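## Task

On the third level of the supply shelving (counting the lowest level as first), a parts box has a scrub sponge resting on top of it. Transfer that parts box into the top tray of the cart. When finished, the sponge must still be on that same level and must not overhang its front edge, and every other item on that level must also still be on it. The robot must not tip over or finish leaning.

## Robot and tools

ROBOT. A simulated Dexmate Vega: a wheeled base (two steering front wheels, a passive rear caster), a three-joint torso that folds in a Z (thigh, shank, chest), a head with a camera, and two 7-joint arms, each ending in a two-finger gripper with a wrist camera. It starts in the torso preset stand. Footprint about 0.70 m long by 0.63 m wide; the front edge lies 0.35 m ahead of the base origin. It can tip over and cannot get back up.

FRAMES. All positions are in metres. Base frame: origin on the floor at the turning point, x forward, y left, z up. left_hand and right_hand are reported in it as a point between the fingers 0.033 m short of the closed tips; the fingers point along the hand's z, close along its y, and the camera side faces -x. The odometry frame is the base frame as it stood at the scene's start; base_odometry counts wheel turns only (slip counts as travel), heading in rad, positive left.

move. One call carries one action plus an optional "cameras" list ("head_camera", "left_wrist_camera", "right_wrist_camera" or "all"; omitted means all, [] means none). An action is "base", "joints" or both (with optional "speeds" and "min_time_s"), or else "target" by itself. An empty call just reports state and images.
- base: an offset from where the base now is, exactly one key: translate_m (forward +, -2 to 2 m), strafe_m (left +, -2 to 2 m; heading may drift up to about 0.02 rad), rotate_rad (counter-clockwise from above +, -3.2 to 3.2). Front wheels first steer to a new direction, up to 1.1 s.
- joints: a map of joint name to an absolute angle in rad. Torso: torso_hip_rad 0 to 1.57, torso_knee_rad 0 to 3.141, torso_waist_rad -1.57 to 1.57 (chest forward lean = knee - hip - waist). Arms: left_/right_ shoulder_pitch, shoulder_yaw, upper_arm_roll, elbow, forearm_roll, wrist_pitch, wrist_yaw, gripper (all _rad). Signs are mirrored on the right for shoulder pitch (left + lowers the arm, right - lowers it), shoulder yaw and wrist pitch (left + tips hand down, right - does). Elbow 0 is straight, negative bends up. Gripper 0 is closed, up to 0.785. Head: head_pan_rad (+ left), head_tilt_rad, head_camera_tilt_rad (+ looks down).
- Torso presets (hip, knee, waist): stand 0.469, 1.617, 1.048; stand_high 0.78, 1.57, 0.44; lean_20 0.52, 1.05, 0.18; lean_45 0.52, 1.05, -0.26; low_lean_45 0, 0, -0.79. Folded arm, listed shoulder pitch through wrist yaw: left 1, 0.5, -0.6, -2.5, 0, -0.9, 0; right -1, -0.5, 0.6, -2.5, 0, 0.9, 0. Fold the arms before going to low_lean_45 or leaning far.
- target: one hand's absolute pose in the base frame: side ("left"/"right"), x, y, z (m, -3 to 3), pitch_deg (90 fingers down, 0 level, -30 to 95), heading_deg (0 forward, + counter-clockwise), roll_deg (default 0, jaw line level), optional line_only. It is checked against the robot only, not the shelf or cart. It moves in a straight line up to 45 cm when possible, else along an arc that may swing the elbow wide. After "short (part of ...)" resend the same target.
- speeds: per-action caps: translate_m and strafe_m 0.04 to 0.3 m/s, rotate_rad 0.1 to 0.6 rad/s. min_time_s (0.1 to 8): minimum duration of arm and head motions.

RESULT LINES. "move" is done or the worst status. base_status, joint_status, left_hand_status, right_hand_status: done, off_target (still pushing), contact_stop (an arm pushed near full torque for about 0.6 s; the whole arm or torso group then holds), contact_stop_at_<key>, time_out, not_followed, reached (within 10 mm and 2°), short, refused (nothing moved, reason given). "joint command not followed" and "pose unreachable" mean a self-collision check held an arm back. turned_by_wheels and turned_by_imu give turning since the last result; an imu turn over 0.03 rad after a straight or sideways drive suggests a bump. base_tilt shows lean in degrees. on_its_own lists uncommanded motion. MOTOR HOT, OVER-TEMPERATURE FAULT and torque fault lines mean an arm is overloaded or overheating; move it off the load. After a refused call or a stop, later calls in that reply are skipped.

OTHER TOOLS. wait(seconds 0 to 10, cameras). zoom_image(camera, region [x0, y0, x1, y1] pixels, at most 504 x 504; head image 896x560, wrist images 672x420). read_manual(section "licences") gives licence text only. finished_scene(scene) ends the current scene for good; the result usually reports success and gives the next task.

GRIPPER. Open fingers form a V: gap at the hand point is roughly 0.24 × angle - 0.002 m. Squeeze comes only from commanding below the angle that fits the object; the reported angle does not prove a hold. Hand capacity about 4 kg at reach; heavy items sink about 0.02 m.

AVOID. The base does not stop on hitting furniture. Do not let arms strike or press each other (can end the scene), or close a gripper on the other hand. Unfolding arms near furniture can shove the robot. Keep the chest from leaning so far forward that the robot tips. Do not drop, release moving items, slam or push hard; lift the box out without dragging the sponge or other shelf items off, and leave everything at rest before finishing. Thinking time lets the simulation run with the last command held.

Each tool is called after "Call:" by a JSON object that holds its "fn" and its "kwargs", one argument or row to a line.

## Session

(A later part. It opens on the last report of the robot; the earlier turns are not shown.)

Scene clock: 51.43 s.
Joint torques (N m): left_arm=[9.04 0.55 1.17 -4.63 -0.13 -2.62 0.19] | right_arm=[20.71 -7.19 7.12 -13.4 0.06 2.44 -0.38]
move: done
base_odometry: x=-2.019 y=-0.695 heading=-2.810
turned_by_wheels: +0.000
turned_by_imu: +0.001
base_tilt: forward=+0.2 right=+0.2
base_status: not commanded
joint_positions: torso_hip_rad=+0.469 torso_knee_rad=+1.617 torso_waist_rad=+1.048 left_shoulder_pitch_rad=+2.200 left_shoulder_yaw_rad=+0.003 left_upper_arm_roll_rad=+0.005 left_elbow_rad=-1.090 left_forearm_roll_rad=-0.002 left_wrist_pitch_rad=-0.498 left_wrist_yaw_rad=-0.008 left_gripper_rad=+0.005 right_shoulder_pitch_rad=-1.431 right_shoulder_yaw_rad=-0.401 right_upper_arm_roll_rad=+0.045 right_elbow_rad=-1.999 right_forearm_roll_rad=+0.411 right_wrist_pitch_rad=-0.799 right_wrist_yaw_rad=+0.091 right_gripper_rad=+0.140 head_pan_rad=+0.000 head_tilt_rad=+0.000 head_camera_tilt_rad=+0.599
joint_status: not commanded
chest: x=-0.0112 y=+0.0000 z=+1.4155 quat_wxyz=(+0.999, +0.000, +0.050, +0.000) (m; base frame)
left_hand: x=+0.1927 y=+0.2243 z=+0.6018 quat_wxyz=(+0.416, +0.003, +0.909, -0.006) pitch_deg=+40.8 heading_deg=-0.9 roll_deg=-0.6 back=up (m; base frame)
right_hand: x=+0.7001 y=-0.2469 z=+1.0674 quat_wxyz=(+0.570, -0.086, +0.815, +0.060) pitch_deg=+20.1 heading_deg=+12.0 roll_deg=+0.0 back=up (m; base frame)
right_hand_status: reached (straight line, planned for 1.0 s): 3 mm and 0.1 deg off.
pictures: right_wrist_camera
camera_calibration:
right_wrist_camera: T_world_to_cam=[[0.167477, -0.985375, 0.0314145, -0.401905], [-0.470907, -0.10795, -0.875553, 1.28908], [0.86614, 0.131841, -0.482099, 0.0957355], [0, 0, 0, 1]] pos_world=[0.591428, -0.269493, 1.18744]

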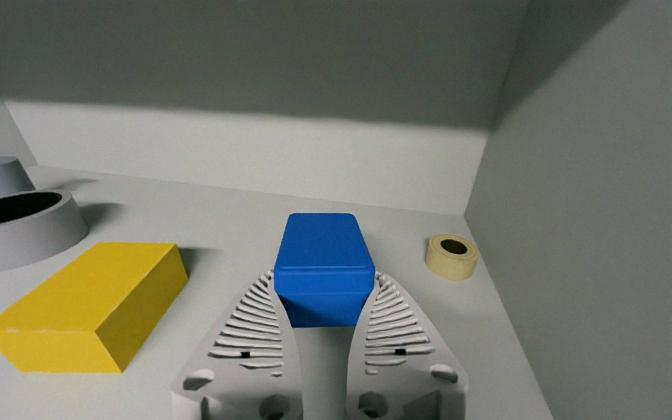

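Call:
{"fn": "move", "kwargs": {
  "base": {"translate_m": -0.55},
  "cameras": ["right_wrist_camera"]
}}

Call:
{"fn": "move", "kwargs": {
  "base": {"rotate_rad": -2.19},
  "joints": {"right_shoulder_pitch_rad":-0.877,"right_shoulder_yaw_rad":0,"right_upper_arm_roll_rad":0,"right_elbow_rad":-2.321,"right_forearm_roll_rad":0,"right_wrist_pitch_rad":-1.193,"right_wrist_yaw_rad":0,"left_shoulder_pitch_rad":2.0,"left_elbow_rad":-1.5,"torso_hip_rad":0.1,"torso_knee_rad":0.7,"torso_waist_rad":0.0,"head_camera_tilt_rad":0},
  "cameras": ["head_camera","right_wrist_camera"]
}}

Scene clock: 56.13 s.
Joint torques (N m): left_arm=[8.85 0.08 1.21 -3.86 -0.04 -2.66 0.08] | right_arm=[19.27 -4.57 7.1 -13.5 0.13 2.95 -0.08]
move: done
base_odometry: x=-1.499 y=-0.517 heading=-2.811
turned_by_wheels: -0.001
turned_by_imu: +0.003
base_tilt: forward=+0.1 right=+0.3
base_status: done
joint_positions: torso_hip_rad=+0.469 torso_knee_rad=+1.617 torso_waist_rad=+1.048 left_shoulder_pitch_rad=+2.200 left_shoulder_yaw_rad=+0.003 left_upper_arm_roll_rad=+0.005 left_elbow_rad=-1.090 left_forearm_roll_rad=-0.002 left_wrist_pitch_rad=-0.498 left_wrist_yaw_rad=-0.008 left_gripper_rad=+0.005 right_shoulder_pitch_rad=-1.430 right_shoulder_yaw_rad=-0.401 right_upper_arm_roll_rad=+0.046 right_elbow_rad=-2.004 right_forearm_roll_rad=+0.413 right_wrist_pitch_rad=-0.804 right_wrist_yaw_rad=+0.090 right_gripper_rad=+0.140 head_pan_rad=+0.000 head_tilt_rad=+0.000 head_camera_tilt_rad=+0.599
joint_status: not commanded
chest: x=-0.0111 y=+0.0000 z=+1.4155 quat_wxyz=(+0.999, +0.000, +0.050, +0.000) (m; base frame)
left_hand: x=+0.1927 y=+0.2243 z=+0.6018 quat_wxyz=(+0.416, +0.003, +0.909, -0.006) pitch_deg=+40.8 heading_deg=-0.9 roll_deg=-0.6 back=up (m; base frame)
right_hand: x=+0.6999 y=-0.2468 z=+1.0689 quat_wxyz=(+0.570, -0.086, +0.815, +0.060) pitch_deg=+20.1 heading_deg=+12.0 roll_deg=+0.0 back=up (m; base frame)
pictures: right_wrist_camera
camera_calibration:
right_wrist_camera: T_world_to_cam=[[0.167626, -0.985342, 0.0316525, -0.402281], [-0.471052, -0.108257, -0.875437, 1.29017], [0.866032, 0.131836, -0.482295, 0.0969269], [0, 0, 0, 1]] pos_world=[0.591228, -0.269493, 1.18894]

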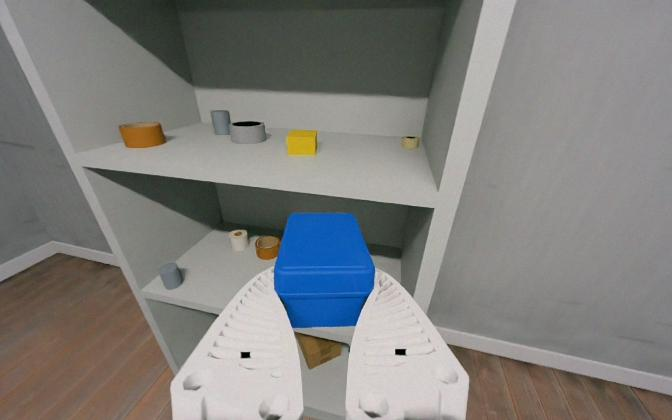

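Scene clock: 61.33 s.
Joint torques (N m): left_arm=[7.2 -1 1.39 -5.79 -0.02 -3.41 0.12] | right_arm=[18.23 1.56 -2.19 -13.69 -0.01 3.95 -0.21]
move: done
base_odometry: x=-1.498 y=-0.517 heading=+1.285
turned_by_wheels: -2.188
turned_by_imu: -2.128
base_tilt: forward=+0.2 right=+0.2
base_status: done
joint_positions: torso_hip_rad=+0.100 torso_knee_rad=+0.700 torso_waist_rad=+0.000 left_shoulder_pitch_rad=+2.000 left_shoulder_yaw_rad=+0.003 left_upper_arm_roll_rad=+0.005 left_elbow_rad=-1.500 left_forearm_roll_rad=-0.002 left_wrist_pitch_rad=-0.498 left_wrist_yaw_rad=-0.008 left_gripper_rad=+0.005 right_shoulder_pitch_rad=-0.878 right_shoulder_yaw_rad=+0.000 right_upper_arm_roll_rad=+0.000 right_elbow_rad=-2.320 right_forearm_roll_rad=+0.000 right_wrist_pitch_rad=-1.193 right_wrist_yaw_rad=+0.000 right_gripper_rad=+0.140 head_pan_rad=+0.000 head_tilt_rad=+0.000 head_camera_tilt_rad=+0.001
joint_status: all done
chest: x=+0.0727 y=+0.0000 z=+1.1355 quat_wxyz=(+0.955, +0.000, +0.296, +0.000) (m; base frame)
left_hand: x=+0.2579 y=+0.2236 z=+0.4266 quat_wxyz=(+0.465, +0.002, +0.885, -0.006) pitch_deg=+34.5 heading_deg=-0.9 roll_deg=-0.6 back=up (m; base frame)
right_hand: x=+0.7598 y=-0.2296 z=+0.8588 quat_wxyz=(+0.573, +0.000, +0.820, +0.000) pitch_deg=+20.1 heading_deg=+0.0 roll_deg=+0.0 back=up (m; base frame)
pictures: head_camera, right_wrist_camera
camera_calibration:
head_camera: T_world_to_cam=[[0.0149458, -0.999789, 0.0140697, 0.0105723], [-0.561789, -0.0200368, -0.827038, 1.08688], [0.827145, 0.00445655, -0.56197, 0.612739], [0, 0, 0, 1]] pos_world=[0.103615, 0.0296169, 1.24308]
right_wrist_camera: T_world_to_cam=[[-0.0412467, -0.998633, 0.032098, -0.23348], [-0.483222, -0.00818031, -0.87546, 1.16866], [0.874526, -0.0516203, -0.482224, -0.10714], [0, 0, 0, 1]] pos_world=[0.648788, -0.229131, 0.978942]

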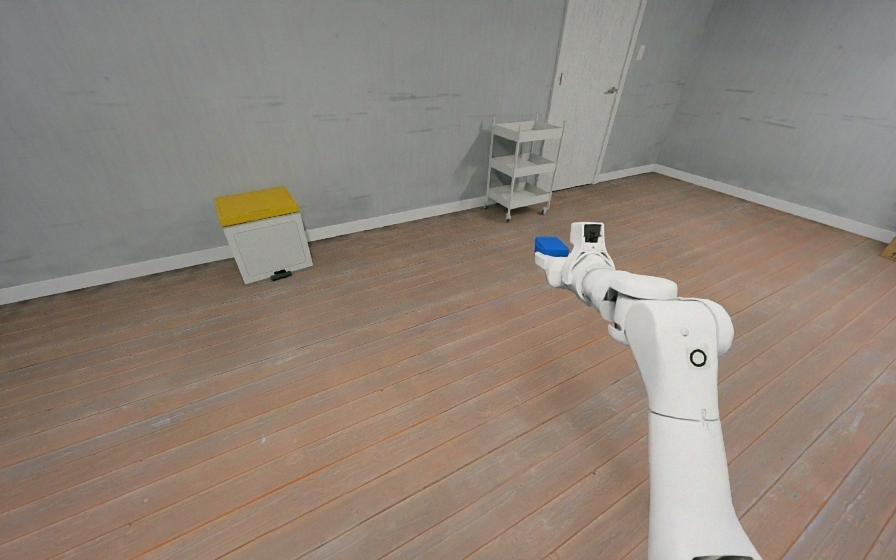

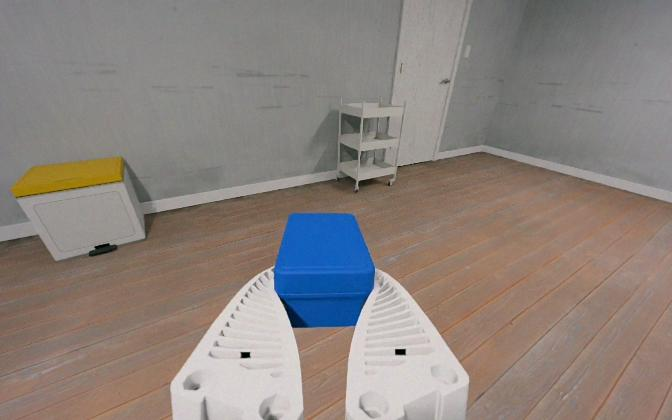

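Call:
{"fn": "move", "kwargs": {
  "base": {"rotate_rad": -0.128},
  "cameras": []
}}

Call:
{"fn": "move", "kwargs": {
  "base": {"translate_m": 1.98},
  "cameras": ["head_camera","right_wrist_camera"]
}}

Scene clock: 63.23 s.
Joint torques (N m): left_arm=[8.85 -0.1 1.34 -5.73 -0.02 -3.08 0.04] | right_arm=[18.25 1.31 -1.67 -11.98 -0.09 3.04 -0.16]
move: done
base_odometry: x=-1.498 y=-0.517 heading=+1.157
turned_by_wheels: -0.128
turned_by_imu: -0.124
base_tilt: forward=+0.2 right=+0.3
base_status: done
joint_positions: torso_hip_rad=+0.100 torso_knee_rad=+0.700 torso_waist_rad=+0.000 left_shoulder_pitch_rad=+2.000 left_shoulder_yaw_rad=+0.003 left_upper_arm_roll_rad=+0.005 left_elbow_rad=-1.500 left_forearm_roll_rad=-0.002 left_wrist_pitch_rad=-0.498 left_wrist_yaw_rad=-0.008 left_gripper_rad=+0.005 right_shoulder_pitch_rad=-0.877 right_shoulder_yaw_rad=+0.000 right_upper_arm_roll_rad=+0.000 right_elbow_rad=-2.320 right_forearm_roll_rad=+0.000 right_wrist_pitch_rad=-1.193 right_wrist_yaw_rad=+0.000 right_gripper_rad=+0.140 head_pan_rad=+0.000 head_tilt_rad=+0.000 head_camera_tilt_rad=+0.001
joint_status: not commanded
chest: x=+0.0727 y=+0.0000 z=+1.1355 quat_wxyz=(+0.955, +0.000, +0.296, +0.000) (m; base frame)
left_hand: x=+0.2580 y=+0.2236 z=+0.4266 quat_wxyz=(+0.465, +0.002, +0.885, -0.006) pitch_deg=+34.5 heading_deg=-0.9 roll_deg=-0.6 back=up (m; base frame)
right_hand: x=+0.7598 y=-0.2297 z=+0.8590 quat_wxyz=(+0.573, +0.000, +0.820, +0.000) pitch_deg=+20.1 heading_deg=+0.0 roll_deg=+0.0 back=up (m; base frame)
pictures: none
No camera images: "cameras" was empty.

Scene clock: 71.63 s.
Joint torques (N m): left_arm=[8.4 0.67 1.43 -4.63 -0.08 -3.07 0.23] | right_arm=[18.04 1.56 -1.14 -13.17 0.09 4.23 -0.3]
move: done
base_odometry: x=-0.697 y=+1.294 heading=+1.156
turned_by_wheels: -0.001
turned_by_imu: -0.009
base_tilt: forward=+0.1 right=+0.3
base_status: done
joint_positions: torso_hip_rad=+0.100 torso_knee_rad=+0.700 torso_waist_rad=+0.000 left_shoulder_pitch_rad=+2.000 left_shoulder_yaw_rad=+0.003 left_upper_arm_roll_rad=+0.005 left_elbow_rad=-1.500 left_forearm_roll_rad=-0.002 left_wrist_pitch_rad=-0.498 left_wrist_yaw_rad=-0.008 left_gripper_rad=+0.005 right_shoulder_pitch_rad=-0.877 right_shoulder_yaw_rad=+0.000 right_upper_arm_roll_rad=+0.000 right_elbow_rad=-2.320 right_forearm_roll_rad=+0.000 right_wrist_pitch_rad=-1.193 right_wrist_yaw_rad=+0.000 right_gripper_rad=+0.140 head_pan_rad=+0.000 head_tilt_rad=+0.000 head_camera_tilt_rad=+0.001
joint_status: not commanded
chest: x=+0.0727 y=+0.0000 z=+1.1355 quat_wxyz=(+0.955, +0.000, +0.296, +0.000) (m; base frame)
left_hand: x=+0.2580 y=+0.2236 z=+0.4266 quat_wxyz=(+0.465, +0.002, +0.885, -0.006) pitch_deg=+34.5 heading_deg=-0.9 roll_deg=-0.6 back=up (m; base frame)
right_hand: x=+0.7598 y=-0.2297 z=+0.8589 quat_wxyz=(+0.573, +0.000, +0.820, +0.000) pitch_deg=+20.1 heading_deg=+0.0 roll_deg=+0.0 back=up (m; base frame)
pictures: head_camera, right_wrist_camera
camera_calibration:
head_camera: T_world_to_cam=[[0.0149455, -0.999789, 0.0140688, 0.0105733], [-0.561836, -0.0200362, -0.827006, 1.08685], [0.827113, 0.00445566, -0.562018, 0.612802], [0, 0, 0, 1]] pos_world=[0.103615, 0.0296169, 1.24308]
right_wrist_camera: T_world_to_cam=[[-0.0413892, -0.998629, 0.0320477, -0.23334], [-0.483023, -0.00807919, -0.875571, 1.16875], [0.874629, -0.0517189, -0.482026, -0.107376], [0, 0, 0, 1]] pos_world=[0.648788, -0.229131, 0.979041]

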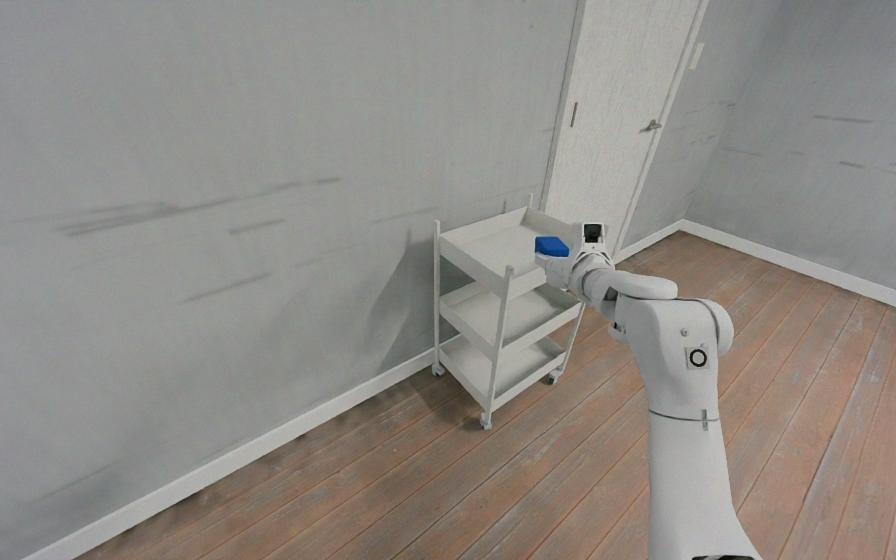

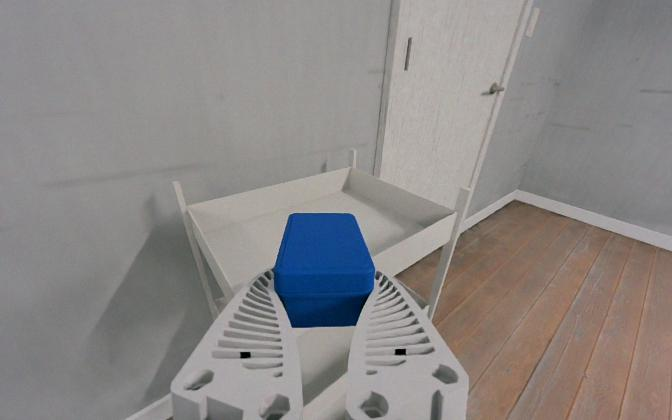

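Call:
{"fn": "move", "kwargs": {
  "base": {"translate_m": 0.4},
  "cameras": []
}}

Call:
{"fn": "move", "kwargs": {
  "target": {"side":"right","x":0.815,"y":-0.225,"z":0.725,"pitch_deg":28,"heading_deg":0},
  "cameras": ["head_camera","right_wrist_camera"]
}}

Call:
{"fn": "zoom_image", "kwargs": {
  "camera": "head_camera",
  "region": [400, 200, 700, 450]
}}

Scene clock: 75.03 s.
Joint torques (N m): left_arm=[10.31 0.66 1.32 -5.06 -0.04 -3.19 0.08] | right_arm=[16.98 -0.47 -2.03 -12.03 -0.02 3.47 -0.48]
move: done
base_odometry: x=-0.535 y=+1.660 heading=+1.155
turned_by_wheels: -0.001
turned_by_imu: -0.002
base_tilt: forward=+0.2 right=+0.3
base_status: done
joint_positions: torso_hip_rad=+0.100 torso_knee_rad=+0.700 torso_waist_rad=+0.000 left_shoulder_pitch_rad=+2.000 left_shoulder_yaw_rad=+0.003 left_upper_arm_roll_rad=+0.005 left_elbow_rad=-1.500 left_forearm_roll_rad=-0.002 left_wrist_pitch_rad=-0.498 left_wrist_yaw_rad=-0.008 left_gripper_rad=+0.005 right_shoulder_pitch_rad=-0.877 right_shoulder_yaw_rad=+0.000 right_upper_arm_roll_rad=+0.000 right_elbow_rad=-2.320 right_forearm_roll_rad=+0.000 right_wrist_pitch_rad=-1.193 right_wrist_yaw_rad=+0.000 right_gripper_rad=+0.140 head_pan_rad=+0.000 head_tilt_rad=+0.000 head_camera_tilt_rad=+0.001
joint_status: not commanded
chest: x=+0.0727 y=+0.0000 z=+1.1354 quat_wxyz=(+0.955, +0.000, +0.296, +0.000) (m; base frame)
left_hand: x=+0.2580 y=+0.2236 z=+0.4266 quat_wxyz=(+0.465, +0.002, +0.885, -0.006) pitch_deg=+34.5 heading_deg=-0.9 roll_deg=-0.6 back=up (m; base frame)
right_hand: x=+0.7598 y=-0.2297 z=+0.8589 quat_wxyz=(+0.573, +0.000, +0.820, +0.000) pitch_deg=+20.1 heading_deg=+0.0 roll_deg=+0.0 back=up (m; base frame)
pictures: none
No camera images: "cameras" was empty.

Scene clock: 78.40 s.
Joint torques (N m): left_arm=[8.71 0.26 1.29 -5.75 -0.09 -3.17 0.12] | right_arm=[23.91 2.99 -4.74 -9.14 0.65 4.75 0.8]
move: done
base_odometry: x=-0.535 y=+1.660 heading=+1.155
turned_by_wheels: +0.000
turned_by_imu: +0.001
base_tilt: forward=+0.2 right=+0.3
base_status: not commanded
joint_positions: torso_hip_rad=+0.100 torso_knee_rad=+0.700 torso_waist_rad=+0.000 left_shoulder_pitch_rad=+2.000 left_shoulder_yaw_rad=+0.003 left_upper_arm_roll_rad=+0.005 left_elbow_rad=-1.500 left_forearm_roll_rad=-0.002 left_wrist_pitch_rad=-0.498 left_wrist_yaw_rad=-0.008 left_gripper_rad=+0.005 right_shoulder_pitch_rad=-0.788 right_shoulder_yaw_rad=+0.007 right_upper_arm_roll_rad=-0.006 right_elbow_rad=-1.849 right_forearm_roll_rad=-0.003 right_wrist_pitch_rad=-0.949 right_wrist_yaw_rad=-0.008 right_gripper_rad=+0.140 head_pan_rad=+0.000 head_tilt_rad=+0.000 head_camera_tilt_rad=+0.001
joint_status: not commanded
chest: x=+0.0727 y=+0.0000 z=+1.1354 quat_wxyz=(+0.955, +0.000, +0.296, +0.000) (m; base frame)
left_hand: x=+0.2580 y=+0.2236 z=+0.4266 quat_wxyz=(+0.465, +0.002, +0.885, -0.006) pitch_deg=+34.5 heading_deg=-0.9 roll_deg=-0.6 back=up (m; base frame)
right_hand: x=+0.8141 y=-0.2258 z=+0.7257 quat_wxyz=(+0.515, +0.000, +0.857, -0.001) pitch_deg=+28.0 heading_deg=-0.1 roll_deg=+0.0 back=up (m; base frame)
right_hand_status: reached (straight line, planned for 1.8 s): 1 mm and 0.1 deg off.
pictures: head_camera, right_wrist_camera
camera_calibration:
head_camera: T_world_to_cam=[[0.0149455, -0.999789, 0.0140688, 0.0105733], [-0.561836, -0.0200362, -0.827006, 1.08685], [0.827113, 0.00445566, -0.562018, 0.612802], [0, 0, 0, 1]] pos_world=[0.103615, 0.0296169, 1.24308]
right_wrist_camera: T_world_to_cam=[[-0.0374452, -0.998578, 0.0379486, -0.230355], [-0.599094, -0.00796124, -0.800639, 1.11847], [0.799802, -0.0527148, -0.597944, -0.0741122], [0, 0, 0, 1]] pos_world=[0.720716, -0.225029, 0.859914]

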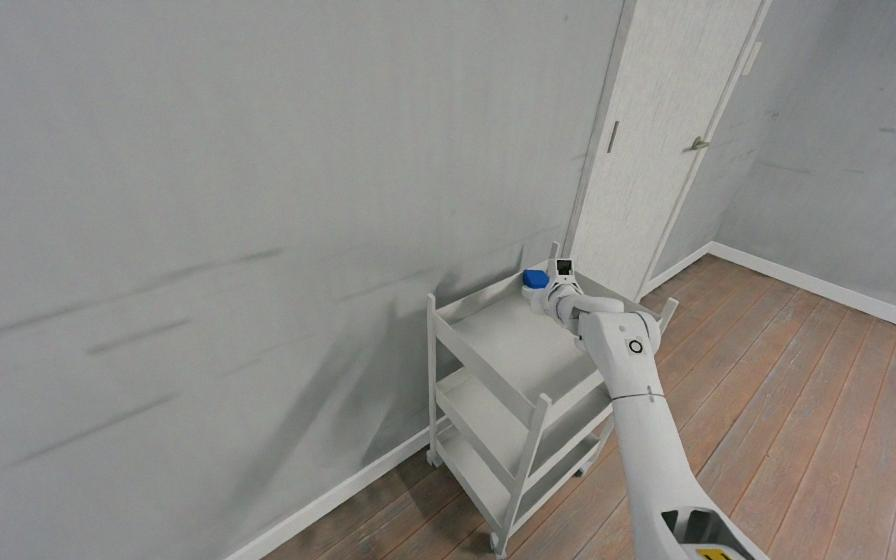

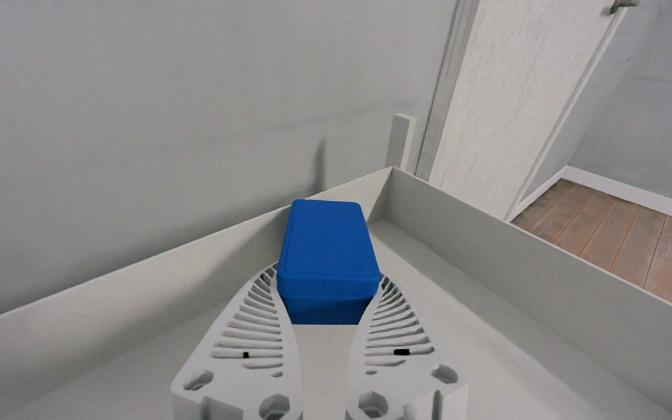

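Scaled by 1.680 from the camera's 896x560 image, which has a finer 960x600 frame.

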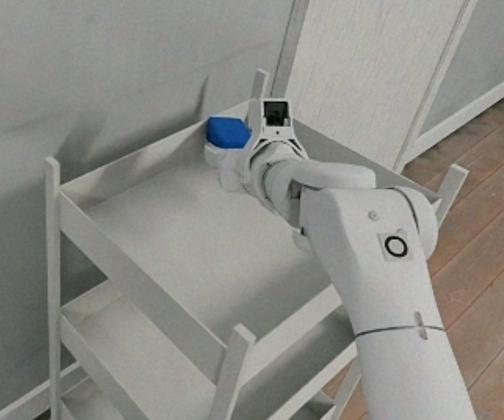

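Call:
{"fn": "move", "kwargs": {
  "target": {"side":"right","x":0.765,"y":-0.265,"z":0.755,"pitch_deg":33,"heading_deg":0},
  "cameras": ["head_camera","right_wrist_camera"]
}}

Call:
{"fn": "zoom_image", "kwargs": {
  "camera": "head_camera",
  "region": [400, 200, 700, 450]
}}

Scene clock: 82.67 s.
Joint torques (N m): left_arm=[8.91 -0.05 1.08 -5.24 -0.08 -2.6 -0.05] | right_arm=[9.9 -1.89 4.01 -11.88 0.33 3.98 0.41]
move: done
base_odometry: x=-0.535 y=+1.660 heading=+1.155
turned_by_wheels: +0.000
turned_by_imu: +0.001
base_tilt: forward=+0.2 right=+0.3
base_status: not commanded
joint_positions: torso_hip_rad=+0.100 torso_knee_rad=+0.700 torso_waist_rad=+0.000 left_shoulder_pitch_rad=+2.000 left_shoulder_yaw_rad=+0.003 left_upper_arm_roll_rad=+0.005 left_elbow_rad=-1.500 left_forearm_roll_rad=-0.002 left_wrist_pitch_rad=-0.498 left_wrist_yaw_rad=-0.008 left_gripper_rad=+0.005 right_shoulder_pitch_rad=-0.796 right_shoulder_yaw_rad=-0.067 right_upper_arm_roll_rad=+0.060 right_elbow_rad=-2.093 right_forearm_roll_rad=+0.026 right_wrist_pitch_rad=-1.274 right_wrist_yaw_rad=+0.065 right_gripper_rad=+0.140 head_pan_rad=+0.000 head_tilt_rad=+0.000 head_camera_tilt_rad=+0.001
joint_status: not commanded
chest: x=+0.0727 y=+0.0000 z=+1.1354 quat_wxyz=(+0.955, +0.000, +0.296, +0.000) (m; base frame)
left_hand: x=+0.2580 y=+0.2236 z=+0.4266 quat_wxyz=(+0.465, +0.002, +0.885, -0.006) pitch_deg=+34.5 heading_deg=-0.9 roll_deg=-0.6 back=up (m; base frame)
right_hand: x=+0.7658 y=-0.2643 z=+0.7541 quat_wxyz=(+0.477, +0.000, +0.879, +0.000) pitch_deg=+33.0 heading_deg=+0.0 roll_deg=+0.0 back=up (m; base frame)
right_hand_status: reached (straight line, planned for 1.4 s): 1 mm and 0.0 deg off.
pictures: head_camera, right_wrist_camera
camera_calibration:
head_camera: T_world_to_cam=[[0.0149455, -0.999789, 0.0140688, 0.0105733], [-0.561836, -0.0200362, -0.827006, 1.08685], [0.827113, 0.00445566, -0.562018, 0.612802], [0, 0, 0, 1]] pos_world=[0.103615, 0.0296169, 1.24308]
right_wrist_camera: T_world_to_cam=[[-0.0328443, -0.998643, 0.0404239, -0.277114], [-0.666073, -0.00828432, -0.74584, 1.12182], [0.745163, -0.0514219, -0.664897, 0.0722064], [0, 0, 0, 1]] pos_world=[0.684309, -0.263731, 0.895913]

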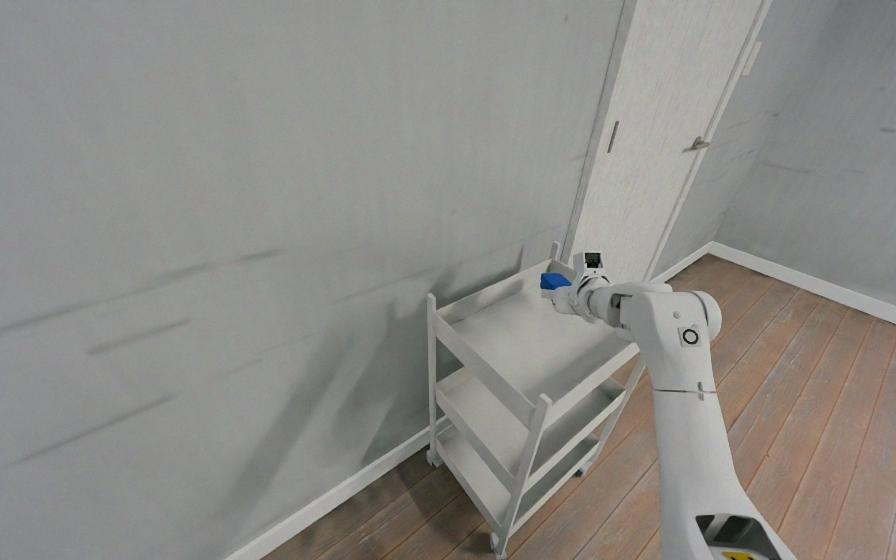

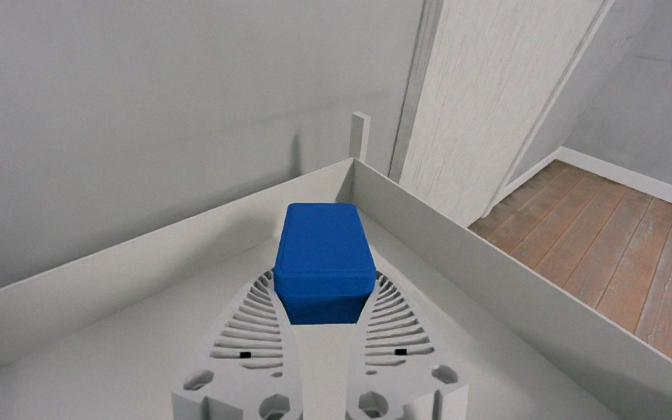

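Scaled by 1.680 from the camera's 896x560 image, which has a finer 960x600 frame.

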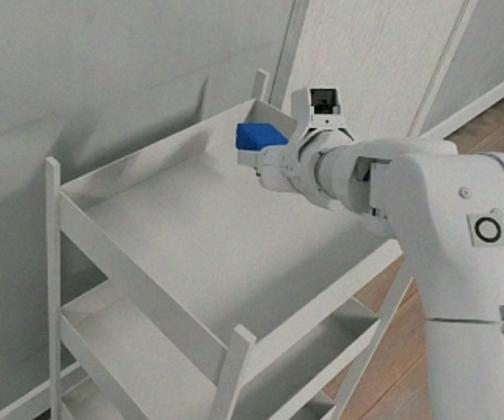

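Call:
{"fn": "move", "kwargs": {
  "target": {"side":"right","x":0.76,"y":-0.25,"z":0.712,"pitch_deg":33,"heading_deg":0},
  "cameras": ["head_camera","right_wrist_camera"]
}}

Call:
{"fn": "zoom_image", "kwargs": {
  "camera": "head_camera",
  "region": [400, 200, 700, 450]
}}

Scene clock: 85.00 s.
Joint torques (N m): left_arm=[9.19 -0.24 1.46 -5.82 -0.03 -2.55 0.02] | right_arm=[9.8 1.18 -1.86 -8.14 -0.05 3.23 -0.5]
move: done
base_odometry: x=-0.535 y=+1.660 heading=+1.155
turned_by_wheels: +0.000
turned_by_imu: +0.001
base_tilt: forward=+0.2 right=+0.3
base_status: not commanded
joint_positions: torso_hip_rad=+0.100 torso_knee_rad=+0.700 torso_waist_rad=+0.000 left_shoulder_pitch_rad=+2.000 left_shoulder_yaw_rad=+0.003 left_upper_arm_roll_rad=+0.005 left_elbow_rad=-1.500 left_forearm_roll_rad=-0.002 left_wrist_pitch_rad=-0.498 left_wrist_yaw_rad=-0.008 left_gripper_rad=+0.005 right_shoulder_pitch_rad=-0.870 right_shoulder_yaw_rad=-0.037 right_upper_arm_roll_rad=+0.037 right_elbow_rad=-2.036 right_forearm_roll_rad=+0.014 right_wrist_pitch_rad=-1.143 right_wrist_yaw_rad=+0.039 right_gripper_rad=+0.140 head_pan_rad=+0.000 head_tilt_rad=+0.000 head_camera_tilt_rad=+0.001
joint_status: not commanded
chest: x=+0.0727 y=+0.0000 z=+1.1354 quat_wxyz=(+0.955, +0.000, +0.296, +0.000) (m; base frame)
left_hand: x=+0.2580 y=+0.2236 z=+0.4266 quat_wxyz=(+0.465, +0.002, +0.885, -0.006) pitch_deg=+34.5 heading_deg=-0.9 roll_deg=-0.6 back=up (m; base frame)
right_hand: x=+0.7602 y=-0.2508 z=+0.7135 quat_wxyz=(+0.477, +0.000, +0.879, +0.000) pitch_deg=+33.0 heading_deg=+0.0 roll_deg=+0.0 back=up (m; base frame)
right_hand_status: reached (straight line, planned for 0.8 s): 2 mm and 0.0 deg off.
pictures: head_camera, right_wrist_camera
camera_calibration:
head_camera: T_world_to_cam=[[0.0149455, -0.999789, 0.0140688, 0.0105733], [-0.561836, -0.0200362, -0.827006, 1.08685], [0.827113, 0.00445566, -0.562018, 0.612802], [0, 0, 0, 1]] pos_world=[0.103615, 0.0296169, 1.24308]
right_wrist_camera: T_world_to_cam=[[-0.033083, -0.998634, 0.040439, -0.262017], [-0.666861, -0.00808191, -0.745138, 1.08804], [0.744447, -0.0516187, -0.665683, 0.0510386], [0, 0, 0, 1]] pos_world=[0.67891, -0.250231, 0.855314]

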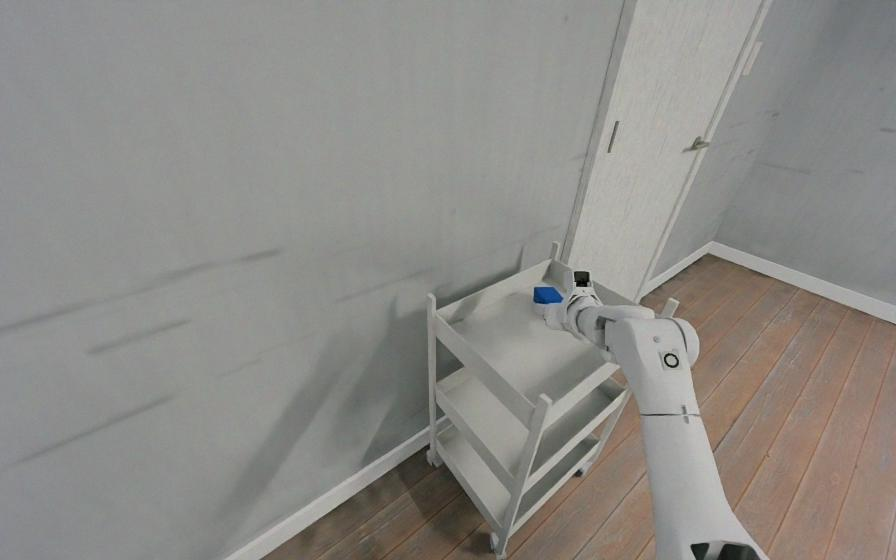

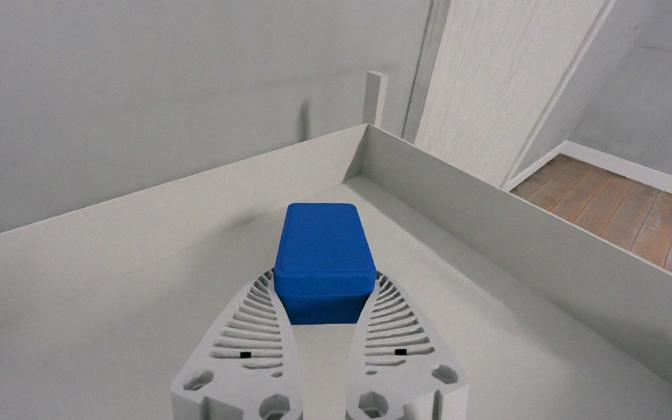

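Scaled by 1.680 from the camera's 896x560 image, which has a finer 960x600 frame.

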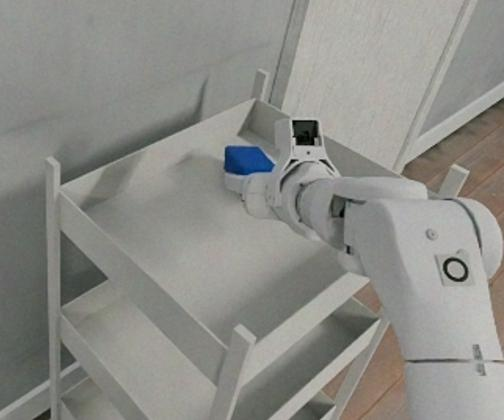

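Call:
{"fn": "move", "kwargs": {
  "target": {"side":"right","x":0.765,"y":-0.245,"z":0.700,"pitch_deg":33,"heading_deg":0},
  "cameras": ["right_wrist_camera"]
}}

Scene clock: 86.60 s.
Joint torques (N m): left_arm=[9.3 -0.06 1.07 -4.9 -0.14 -2.83 0.13] | right_arm=[8.95 1.29 -2.19 -9.05 -0.16 2.8 -0.13]
move: done
base_odometry: x=-0.535 y=+1.660 heading=+1.155
turned_by_wheels: +0.000
turned_by_imu: +0.000
base_tilt: forward=+0.2 right=+0.4
base_status: not commanded
joint_positions: torso_hip_rad=+0.100 torso_knee_rad=+0.700 torso_waist_rad=+0.000 left_shoulder_pitch_rad=+2.000 left_shoulder_yaw_rad=+0.003 left_upper_arm_roll_rad=+0.005 left_elbow_rad=-1.500 left_forearm_roll_rad=-0.002 left_wrist_pitch_rad=-0.498 left_wrist_yaw_rad=-0.008 left_gripper_rad=+0.005 right_shoulder_pitch_rad=-0.873 right_shoulder_yaw_rad=-0.027 right_upper_arm_roll_rad=+0.027 right_elbow_rad=-1.992 right_forearm_roll_rad=+0.009 right_wrist_pitch_rad=-1.097 right_wrist_yaw_rad=+0.030 right_gripper_rad=+0.140 head_pan_rad=+0.000 head_tilt_rad=+0.000 head_camera_tilt_rad=+0.001
joint_status: not commanded
chest: x=+0.0727 y=+0.0000 z=+1.1354 quat_wxyz=(+0.955, +0.000, +0.296, +0.000) (m; base frame)
left_hand: x=+0.2580 y=+0.2236 z=+0.4266 quat_wxyz=(+0.465, +0.002, +0.885, -0.006) pitch_deg=+34.5 heading_deg=-0.9 roll_deg=-0.6 back=up (m; base frame)
right_hand: x=+0.7644 y=-0.2458 z=+0.7013 quat_wxyz=(+0.477, +0.000, +0.879, +0.000) pitch_deg=+33.0 heading_deg=+0.0 roll_deg=+0.0 back=up (m; base frame)
right_hand_status: reached (straight line, planned for 0.5 s): 2 mm and 0.0 deg off.
pictures: right_wrist_camera
camera_calibration:
right_wrist_camera: T_world_to_cam=[[-0.0331486, -0.998635, 0.0403637, -0.256283], [-0.666858, -0.00798221, -0.745142, 1.08182], [0.744447, -0.0516172, -0.665683, 0.0400489], [0, 0, 0, 1]] pos_world=[0.68311, -0.245231, 0.843114]

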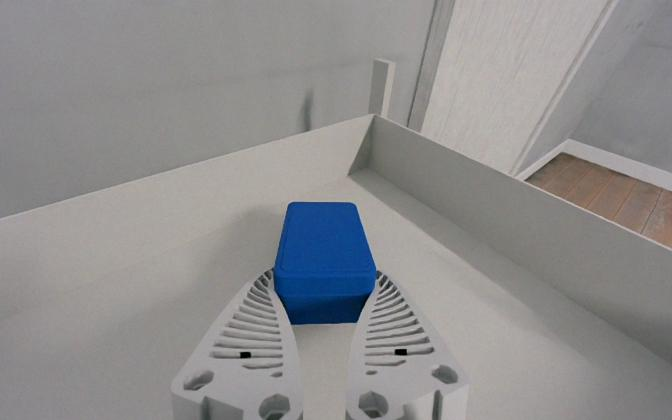

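Call:
{"fn": "move", "kwargs": {
  "target": {"side":"right","x":0.775,"y":-0.24,"z":0.692,"pitch_deg":32,"heading_deg":0},
  "cameras": ["right_wrist_camera"]
}}

Call:
{"fn": "move", "kwargs": {
  "joints": {"right_gripper_rad":0.26},
  "cameras": ["right_wrist_camera"]
}}

Call:
{"fn": "move", "kwargs": {
  "joints": {"right_gripper_rad":0.4},
  "cameras": ["right_wrist_camera"]
}}

Scene clock: 88.70 s.
Joint torques (N m): left_arm=[9.38 0.18 1.28 -4.81 -0.09 -2.42 0] | right_arm=[16.48 2.05 -2.71 -4.96 0.19 2.11 0.17]
move: done
base_odometry: x=-0.535 y=+1.660 heading=+1.155
turned_by_wheels: +0.000
turned_by_imu: +0.000
base_tilt: forward=+0.2 right=+0.3
base_status: not commanded
joint_positions: torso_hip_rad=+0.100 torso_knee_rad=+0.700 torso_waist_rad=+0.000 left_shoulder_pitch_rad=+2.000 left_shoulder_yaw_rad=+0.003 left_upper_arm_roll_rad=+0.005 left_elbow_rad=-1.500 left_forearm_roll_rad=-0.002 left_wrist_pitch_rad=-0.498 left_wrist_yaw_rad=-0.008 left_gripper_rad=+0.005 right_shoulder_pitch_rad=-0.870 right_shoulder_yaw_rad=-0.017 right_upper_arm_roll_rad=+0.018 right_elbow_rad=-1.934 right_forearm_roll_rad=+0.005 right_wrist_pitch_rad=-1.023 right_wrist_yaw_rad=+0.020 right_gripper_rad=+0.140 head_pan_rad=+0.000 head_tilt_rad=+0.000 head_camera_tilt_rad=+0.001
joint_status: not commanded
chest: x=+0.0726 y=+0.0000 z=+1.1355 quat_wxyz=(+0.955, +0.000, +0.296, +0.000) (m; base frame)
left_hand: x=+0.2580 y=+0.2236 z=+0.4266 quat_wxyz=(+0.465, +0.002, +0.885, -0.006) pitch_deg=+34.5 heading_deg=-0.9 roll_deg=-0.6 back=up (m; base frame)
right_hand: x=+0.7742 y=-0.2408 z=+0.6928 quat_wxyz=(+0.484, +0.000, +0.875, +0.000) pitch_deg=+32.1 heading_deg=+0.0 roll_deg=+0.0 back=up (m; base frame)
right_hand_status: reached (straight line, planned for 0.6 s): 1 mm and 0.1 deg off.
pictures: right_wrist_camera
camera_calibration:
right_wrist_camera: T_world_to_cam=[[-0.0341368, -0.998614, 0.0400498, -0.2496], [-0.654114, -0.00797353, -0.756354, 1.08001], [0.755626, -0.0520166, -0.652935, 0.00984435], [0, 0, 0, 1]] pos_world=[0.690491, -0.24013, 0.833295]

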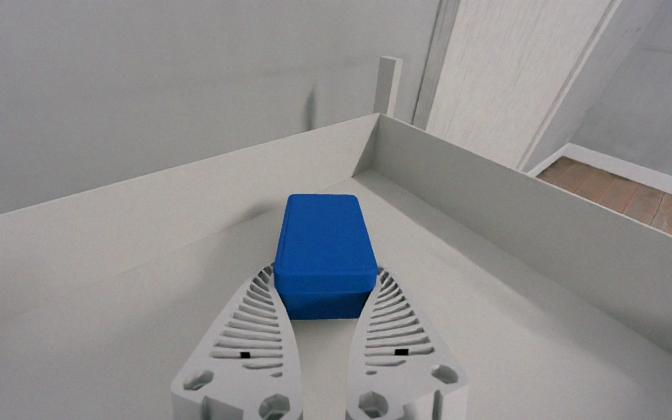

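Scene clock: 89.30 s.
Joint torques (N m): left_arm=[9.74 -0.12 1.14 -5.89 -0.09 -3.05 0.06] | right_arm=[15.79 1.88 -2.11 -5.28 -0.39 0.63 -0.39]
move: done
base_odometry: x=-0.535 y=+1.660 heading=+1.155
turned_by_wheels: +0.000
turned_by_imu: +0.000
base_tilt: forward=+0.2 right=+0.3
base_status: not commanded
joint_positions: torso_hip_rad=+0.100 torso_knee_rad=+0.700 torso_waist_rad=+0.000 left_shoulder_pitch_rad=+2.000 left_shoulder_yaw_rad=+0.003 left_upper_arm_roll_rad=+0.005 left_elbow_rad=-1.500 left_forearm_roll_rad=-0.002 left_wrist_pitch_rad=-0.498 left_wrist_yaw_rad=-0.008 left_gripper_rad=+0.005 right_shoulder_pitch_rad=-0.870 right_shoulder_yaw_rad=-0.017 right_upper_arm_roll_rad=+0.018 right_elbow_rad=-1.930 right_forearm_roll_rad=+0.005 right_wrist_pitch_rad=-1.019 right_wrist_yaw_rad=+0.020 right_gripper_rad=+0.260 head_pan_rad=+0.000 head_tilt_rad=+0.000 head_camera_tilt_rad=+0.001
joint_status: all done
chest: x=+0.0726 y=+0.0000 z=+1.1355 quat_wxyz=(+0.955, +0.000, +0.296, +0.000) (m; base frame)
left_hand: x=+0.2580 y=+0.2236 z=+0.4266 quat_wxyz=(+0.465, +0.002, +0.885, -0.006) pitch_deg=+34.5 heading_deg=-0.9 roll_deg=-0.6 back=up (m; base frame)
right_hand: x=+0.7747 y=-0.2403 z=+0.6923 quat_wxyz=(+0.485, +0.000, +0.875, +0.000) pitch_deg=+32.0 heading_deg=+0.0 roll_deg=+0.0 back=up (m; base frame)
pictures: right_wrist_camera
camera_calibration:
right_wrist_camera: T_world_to_cam=[[-0.0338566, -0.998635, 0.0397675, -0.24913], [-0.653578, -0.0079797, -0.756817, 1.07977], [0.756102, -0.0516145, -0.652415, 0.00858104], [0, 0, 0, 1]] pos_world=[0.69079, -0.239731, 0.832694]

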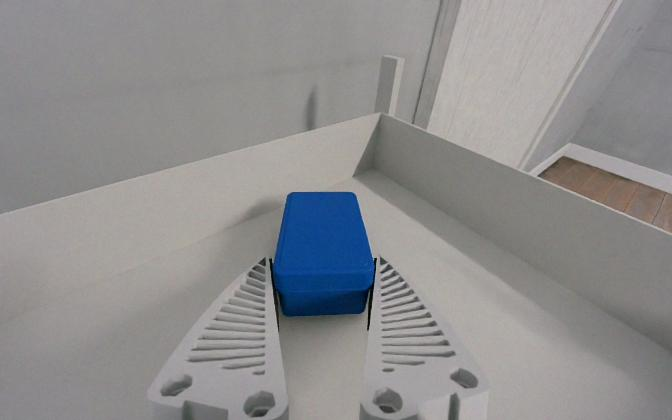

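Scene clock: 89.93 s.
Joint torques (N m): left_arm=[8.73 0.63 1.16 -5.76 0.02 -3.5 0.04] | right_arm=[17.9 1.76 -2.26 -7.38 -0.3 2.2 -0.6]
move: done
base_odometry: x=-0.535 y=+1.660 heading=+1.155
turned_by_wheels: +0.000
turned_by_imu: +0.000
base_tilt: forward=+0.2 right=+0.3
base_status: not commanded
joint_positions: torso_hip_rad=+0.100 torso_knee_rad=+0.700 torso_waist_rad=+0.000 left_shoulder_pitch_rad=+2.000 left_shoulder_yaw_rad=+0.003 left_upper_arm_roll_rad=+0.005 left_elbow_rad=-1.500 left_forearm_roll_rad=-0.002 left_wrist_pitch_rad=-0.498 left_wrist_yaw_rad=-0.008 left_gripper_rad=+0.005 right_shoulder_pitch_rad=-0.870 right_shoulder_yaw_rad=-0.017 right_upper_arm_roll_rad=+0.018 right_elbow_rad=-1.929 right_forearm_roll_rad=+0.005 right_wrist_pitch_rad=-1.018 right_wrist_yaw_rad=+0.020 right_gripper_rad=+0.400 head_pan_rad=+0.000 head_tilt_rad=+0.000 head_camera_tilt_rad=+0.001
joint_status: all done
chest: x=+0.0726 y=+0.0000 z=+1.1355 quat_wxyz=(+0.955, +0.000, +0.296, +0.000) (m; base frame)
left_hand: x=+0.2580 y=+0.2236 z=+0.4266 quat_wxyz=(+0.465, +0.002, +0.885, -0.006) pitch_deg=+34.5 heading_deg=-0.9 roll_deg=-0.6 back=up (m; base frame)
right_hand: x=+0.7748 y=-0.2402 z=+0.6920 quat_wxyz=(+0.485, +0.000, +0.875, +0.000) pitch_deg=+32.0 heading_deg=+0.0 roll_deg=+0.0 back=up (m; base frame)
pictures: right_wrist_camera
camera_calibration:
right_wrist_camera: T_world_to_cam=[[-0.0338566, -0.998635, 0.0397675, -0.249015], [-0.653578, -0.0079797, -0.756817, 1.07961], [0.756102, -0.0516145, -0.652415, 0.00831487], [0, 0, 0, 1]] pos_world=[0.69089, -0.239631, 0.832394]

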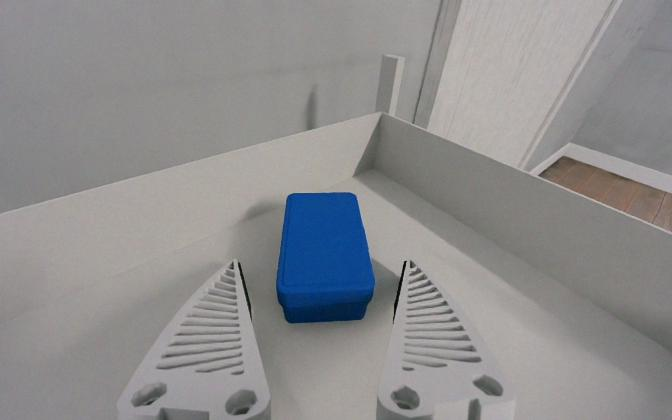

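Retract slightly and finish.

Call:
{"fn": "move", "kwargs": {
  "target": {"side":"right","x":0.73,"y":-0.24,"z":0.755,"pitch_deg":32,"heading_deg":0},
  "cameras": ["right_wrist_camera"]
}}

Call:
{"fn": "finished_scene", "kwargs": {
  "scene": 3
}}

Scene clock: 92.97 s.
Joint torques (N m): left_arm=[8.92 0.12 1.01 -5.61 -0.01 -2.76 0.02] | right_arm=[7.32 -1.93 3.49 -13.22 -0.23 3.2 0.2]
move: done
base_odometry: x=-0.535 y=+1.660 heading=+1.155
turned_by_wheels: +0.000
turned_by_imu: +0.001
base_tilt: forward=+0.1 right=+0.3
base_status: not commanded
joint_positions: torso_hip_rad=+0.100 torso_knee_rad=+0.700 torso_waist_rad=+0.000 left_shoulder_pitch_rad=+2.000 left_shoulder_yaw_rad=+0.003 left_upper_arm_roll_rad=+0.005 left_elbow_rad=-1.500 left_forearm_roll_rad=-0.002 left_wrist_pitch_rad=-0.498 left_wrist_yaw_rad=-0.008 left_gripper_rad=+0.005 right_shoulder_pitch_rad=-0.910 right_shoulder_yaw_rad=-0.018 right_upper_arm_roll_rad=+0.022 right_elbow_rad=-2.236 right_forearm_roll_rad=+0.007 right_wrist_pitch_rad=-1.285 right_wrist_yaw_rad=+0.021 right_gripper_rad=+0.400 head_pan_rad=+0.000 head_tilt_rad=+0.000 head_camera_tilt_rad=+0.001
joint_status: not commanded
chest: x=+0.0726 y=+0.0000 z=+1.1355 quat_wxyz=(+0.955, +0.000, +0.296, +0.000) (m; base frame)
left_hand: x=+0.2580 y=+0.2236 z=+0.4266 quat_wxyz=(+0.465, +0.002, +0.885, -0.006) pitch_deg=+34.5 heading_deg=-0.9 roll_deg=-0.6 back=up (m; base frame)
right_hand: x=+0.7308 y=-0.2398 z=+0.7536 quat_wxyz=(+0.484, +0.000, +0.875, +0.000) pitch_deg=+32.0 heading_deg=+0.0 roll_deg=+0.0 back=up (m; base frame)
right_hand_status: reached (straight line, planned for 1.3 s): 2 mm and 0.0 deg off.
pictures: right_wrist_camera
camera_calibration:
right_wrist_camera: T_world_to_cam=[[-0.0333498, -0.998647, 0.0398969, -0.253095], [-0.653968, -0.00838269, -0.756476, 1.09746], [0.755787, -0.0513196, -0.652803, 0.0822575], [0, 0, 0, 1]] pos_world=[0.647091, -0.239332, 0.893995]

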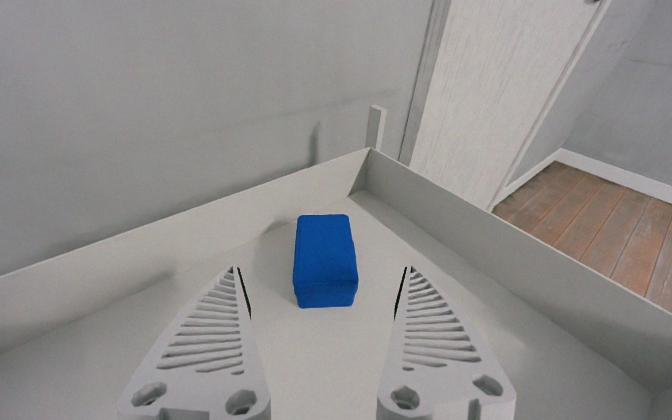

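The scene is finished: the task was done.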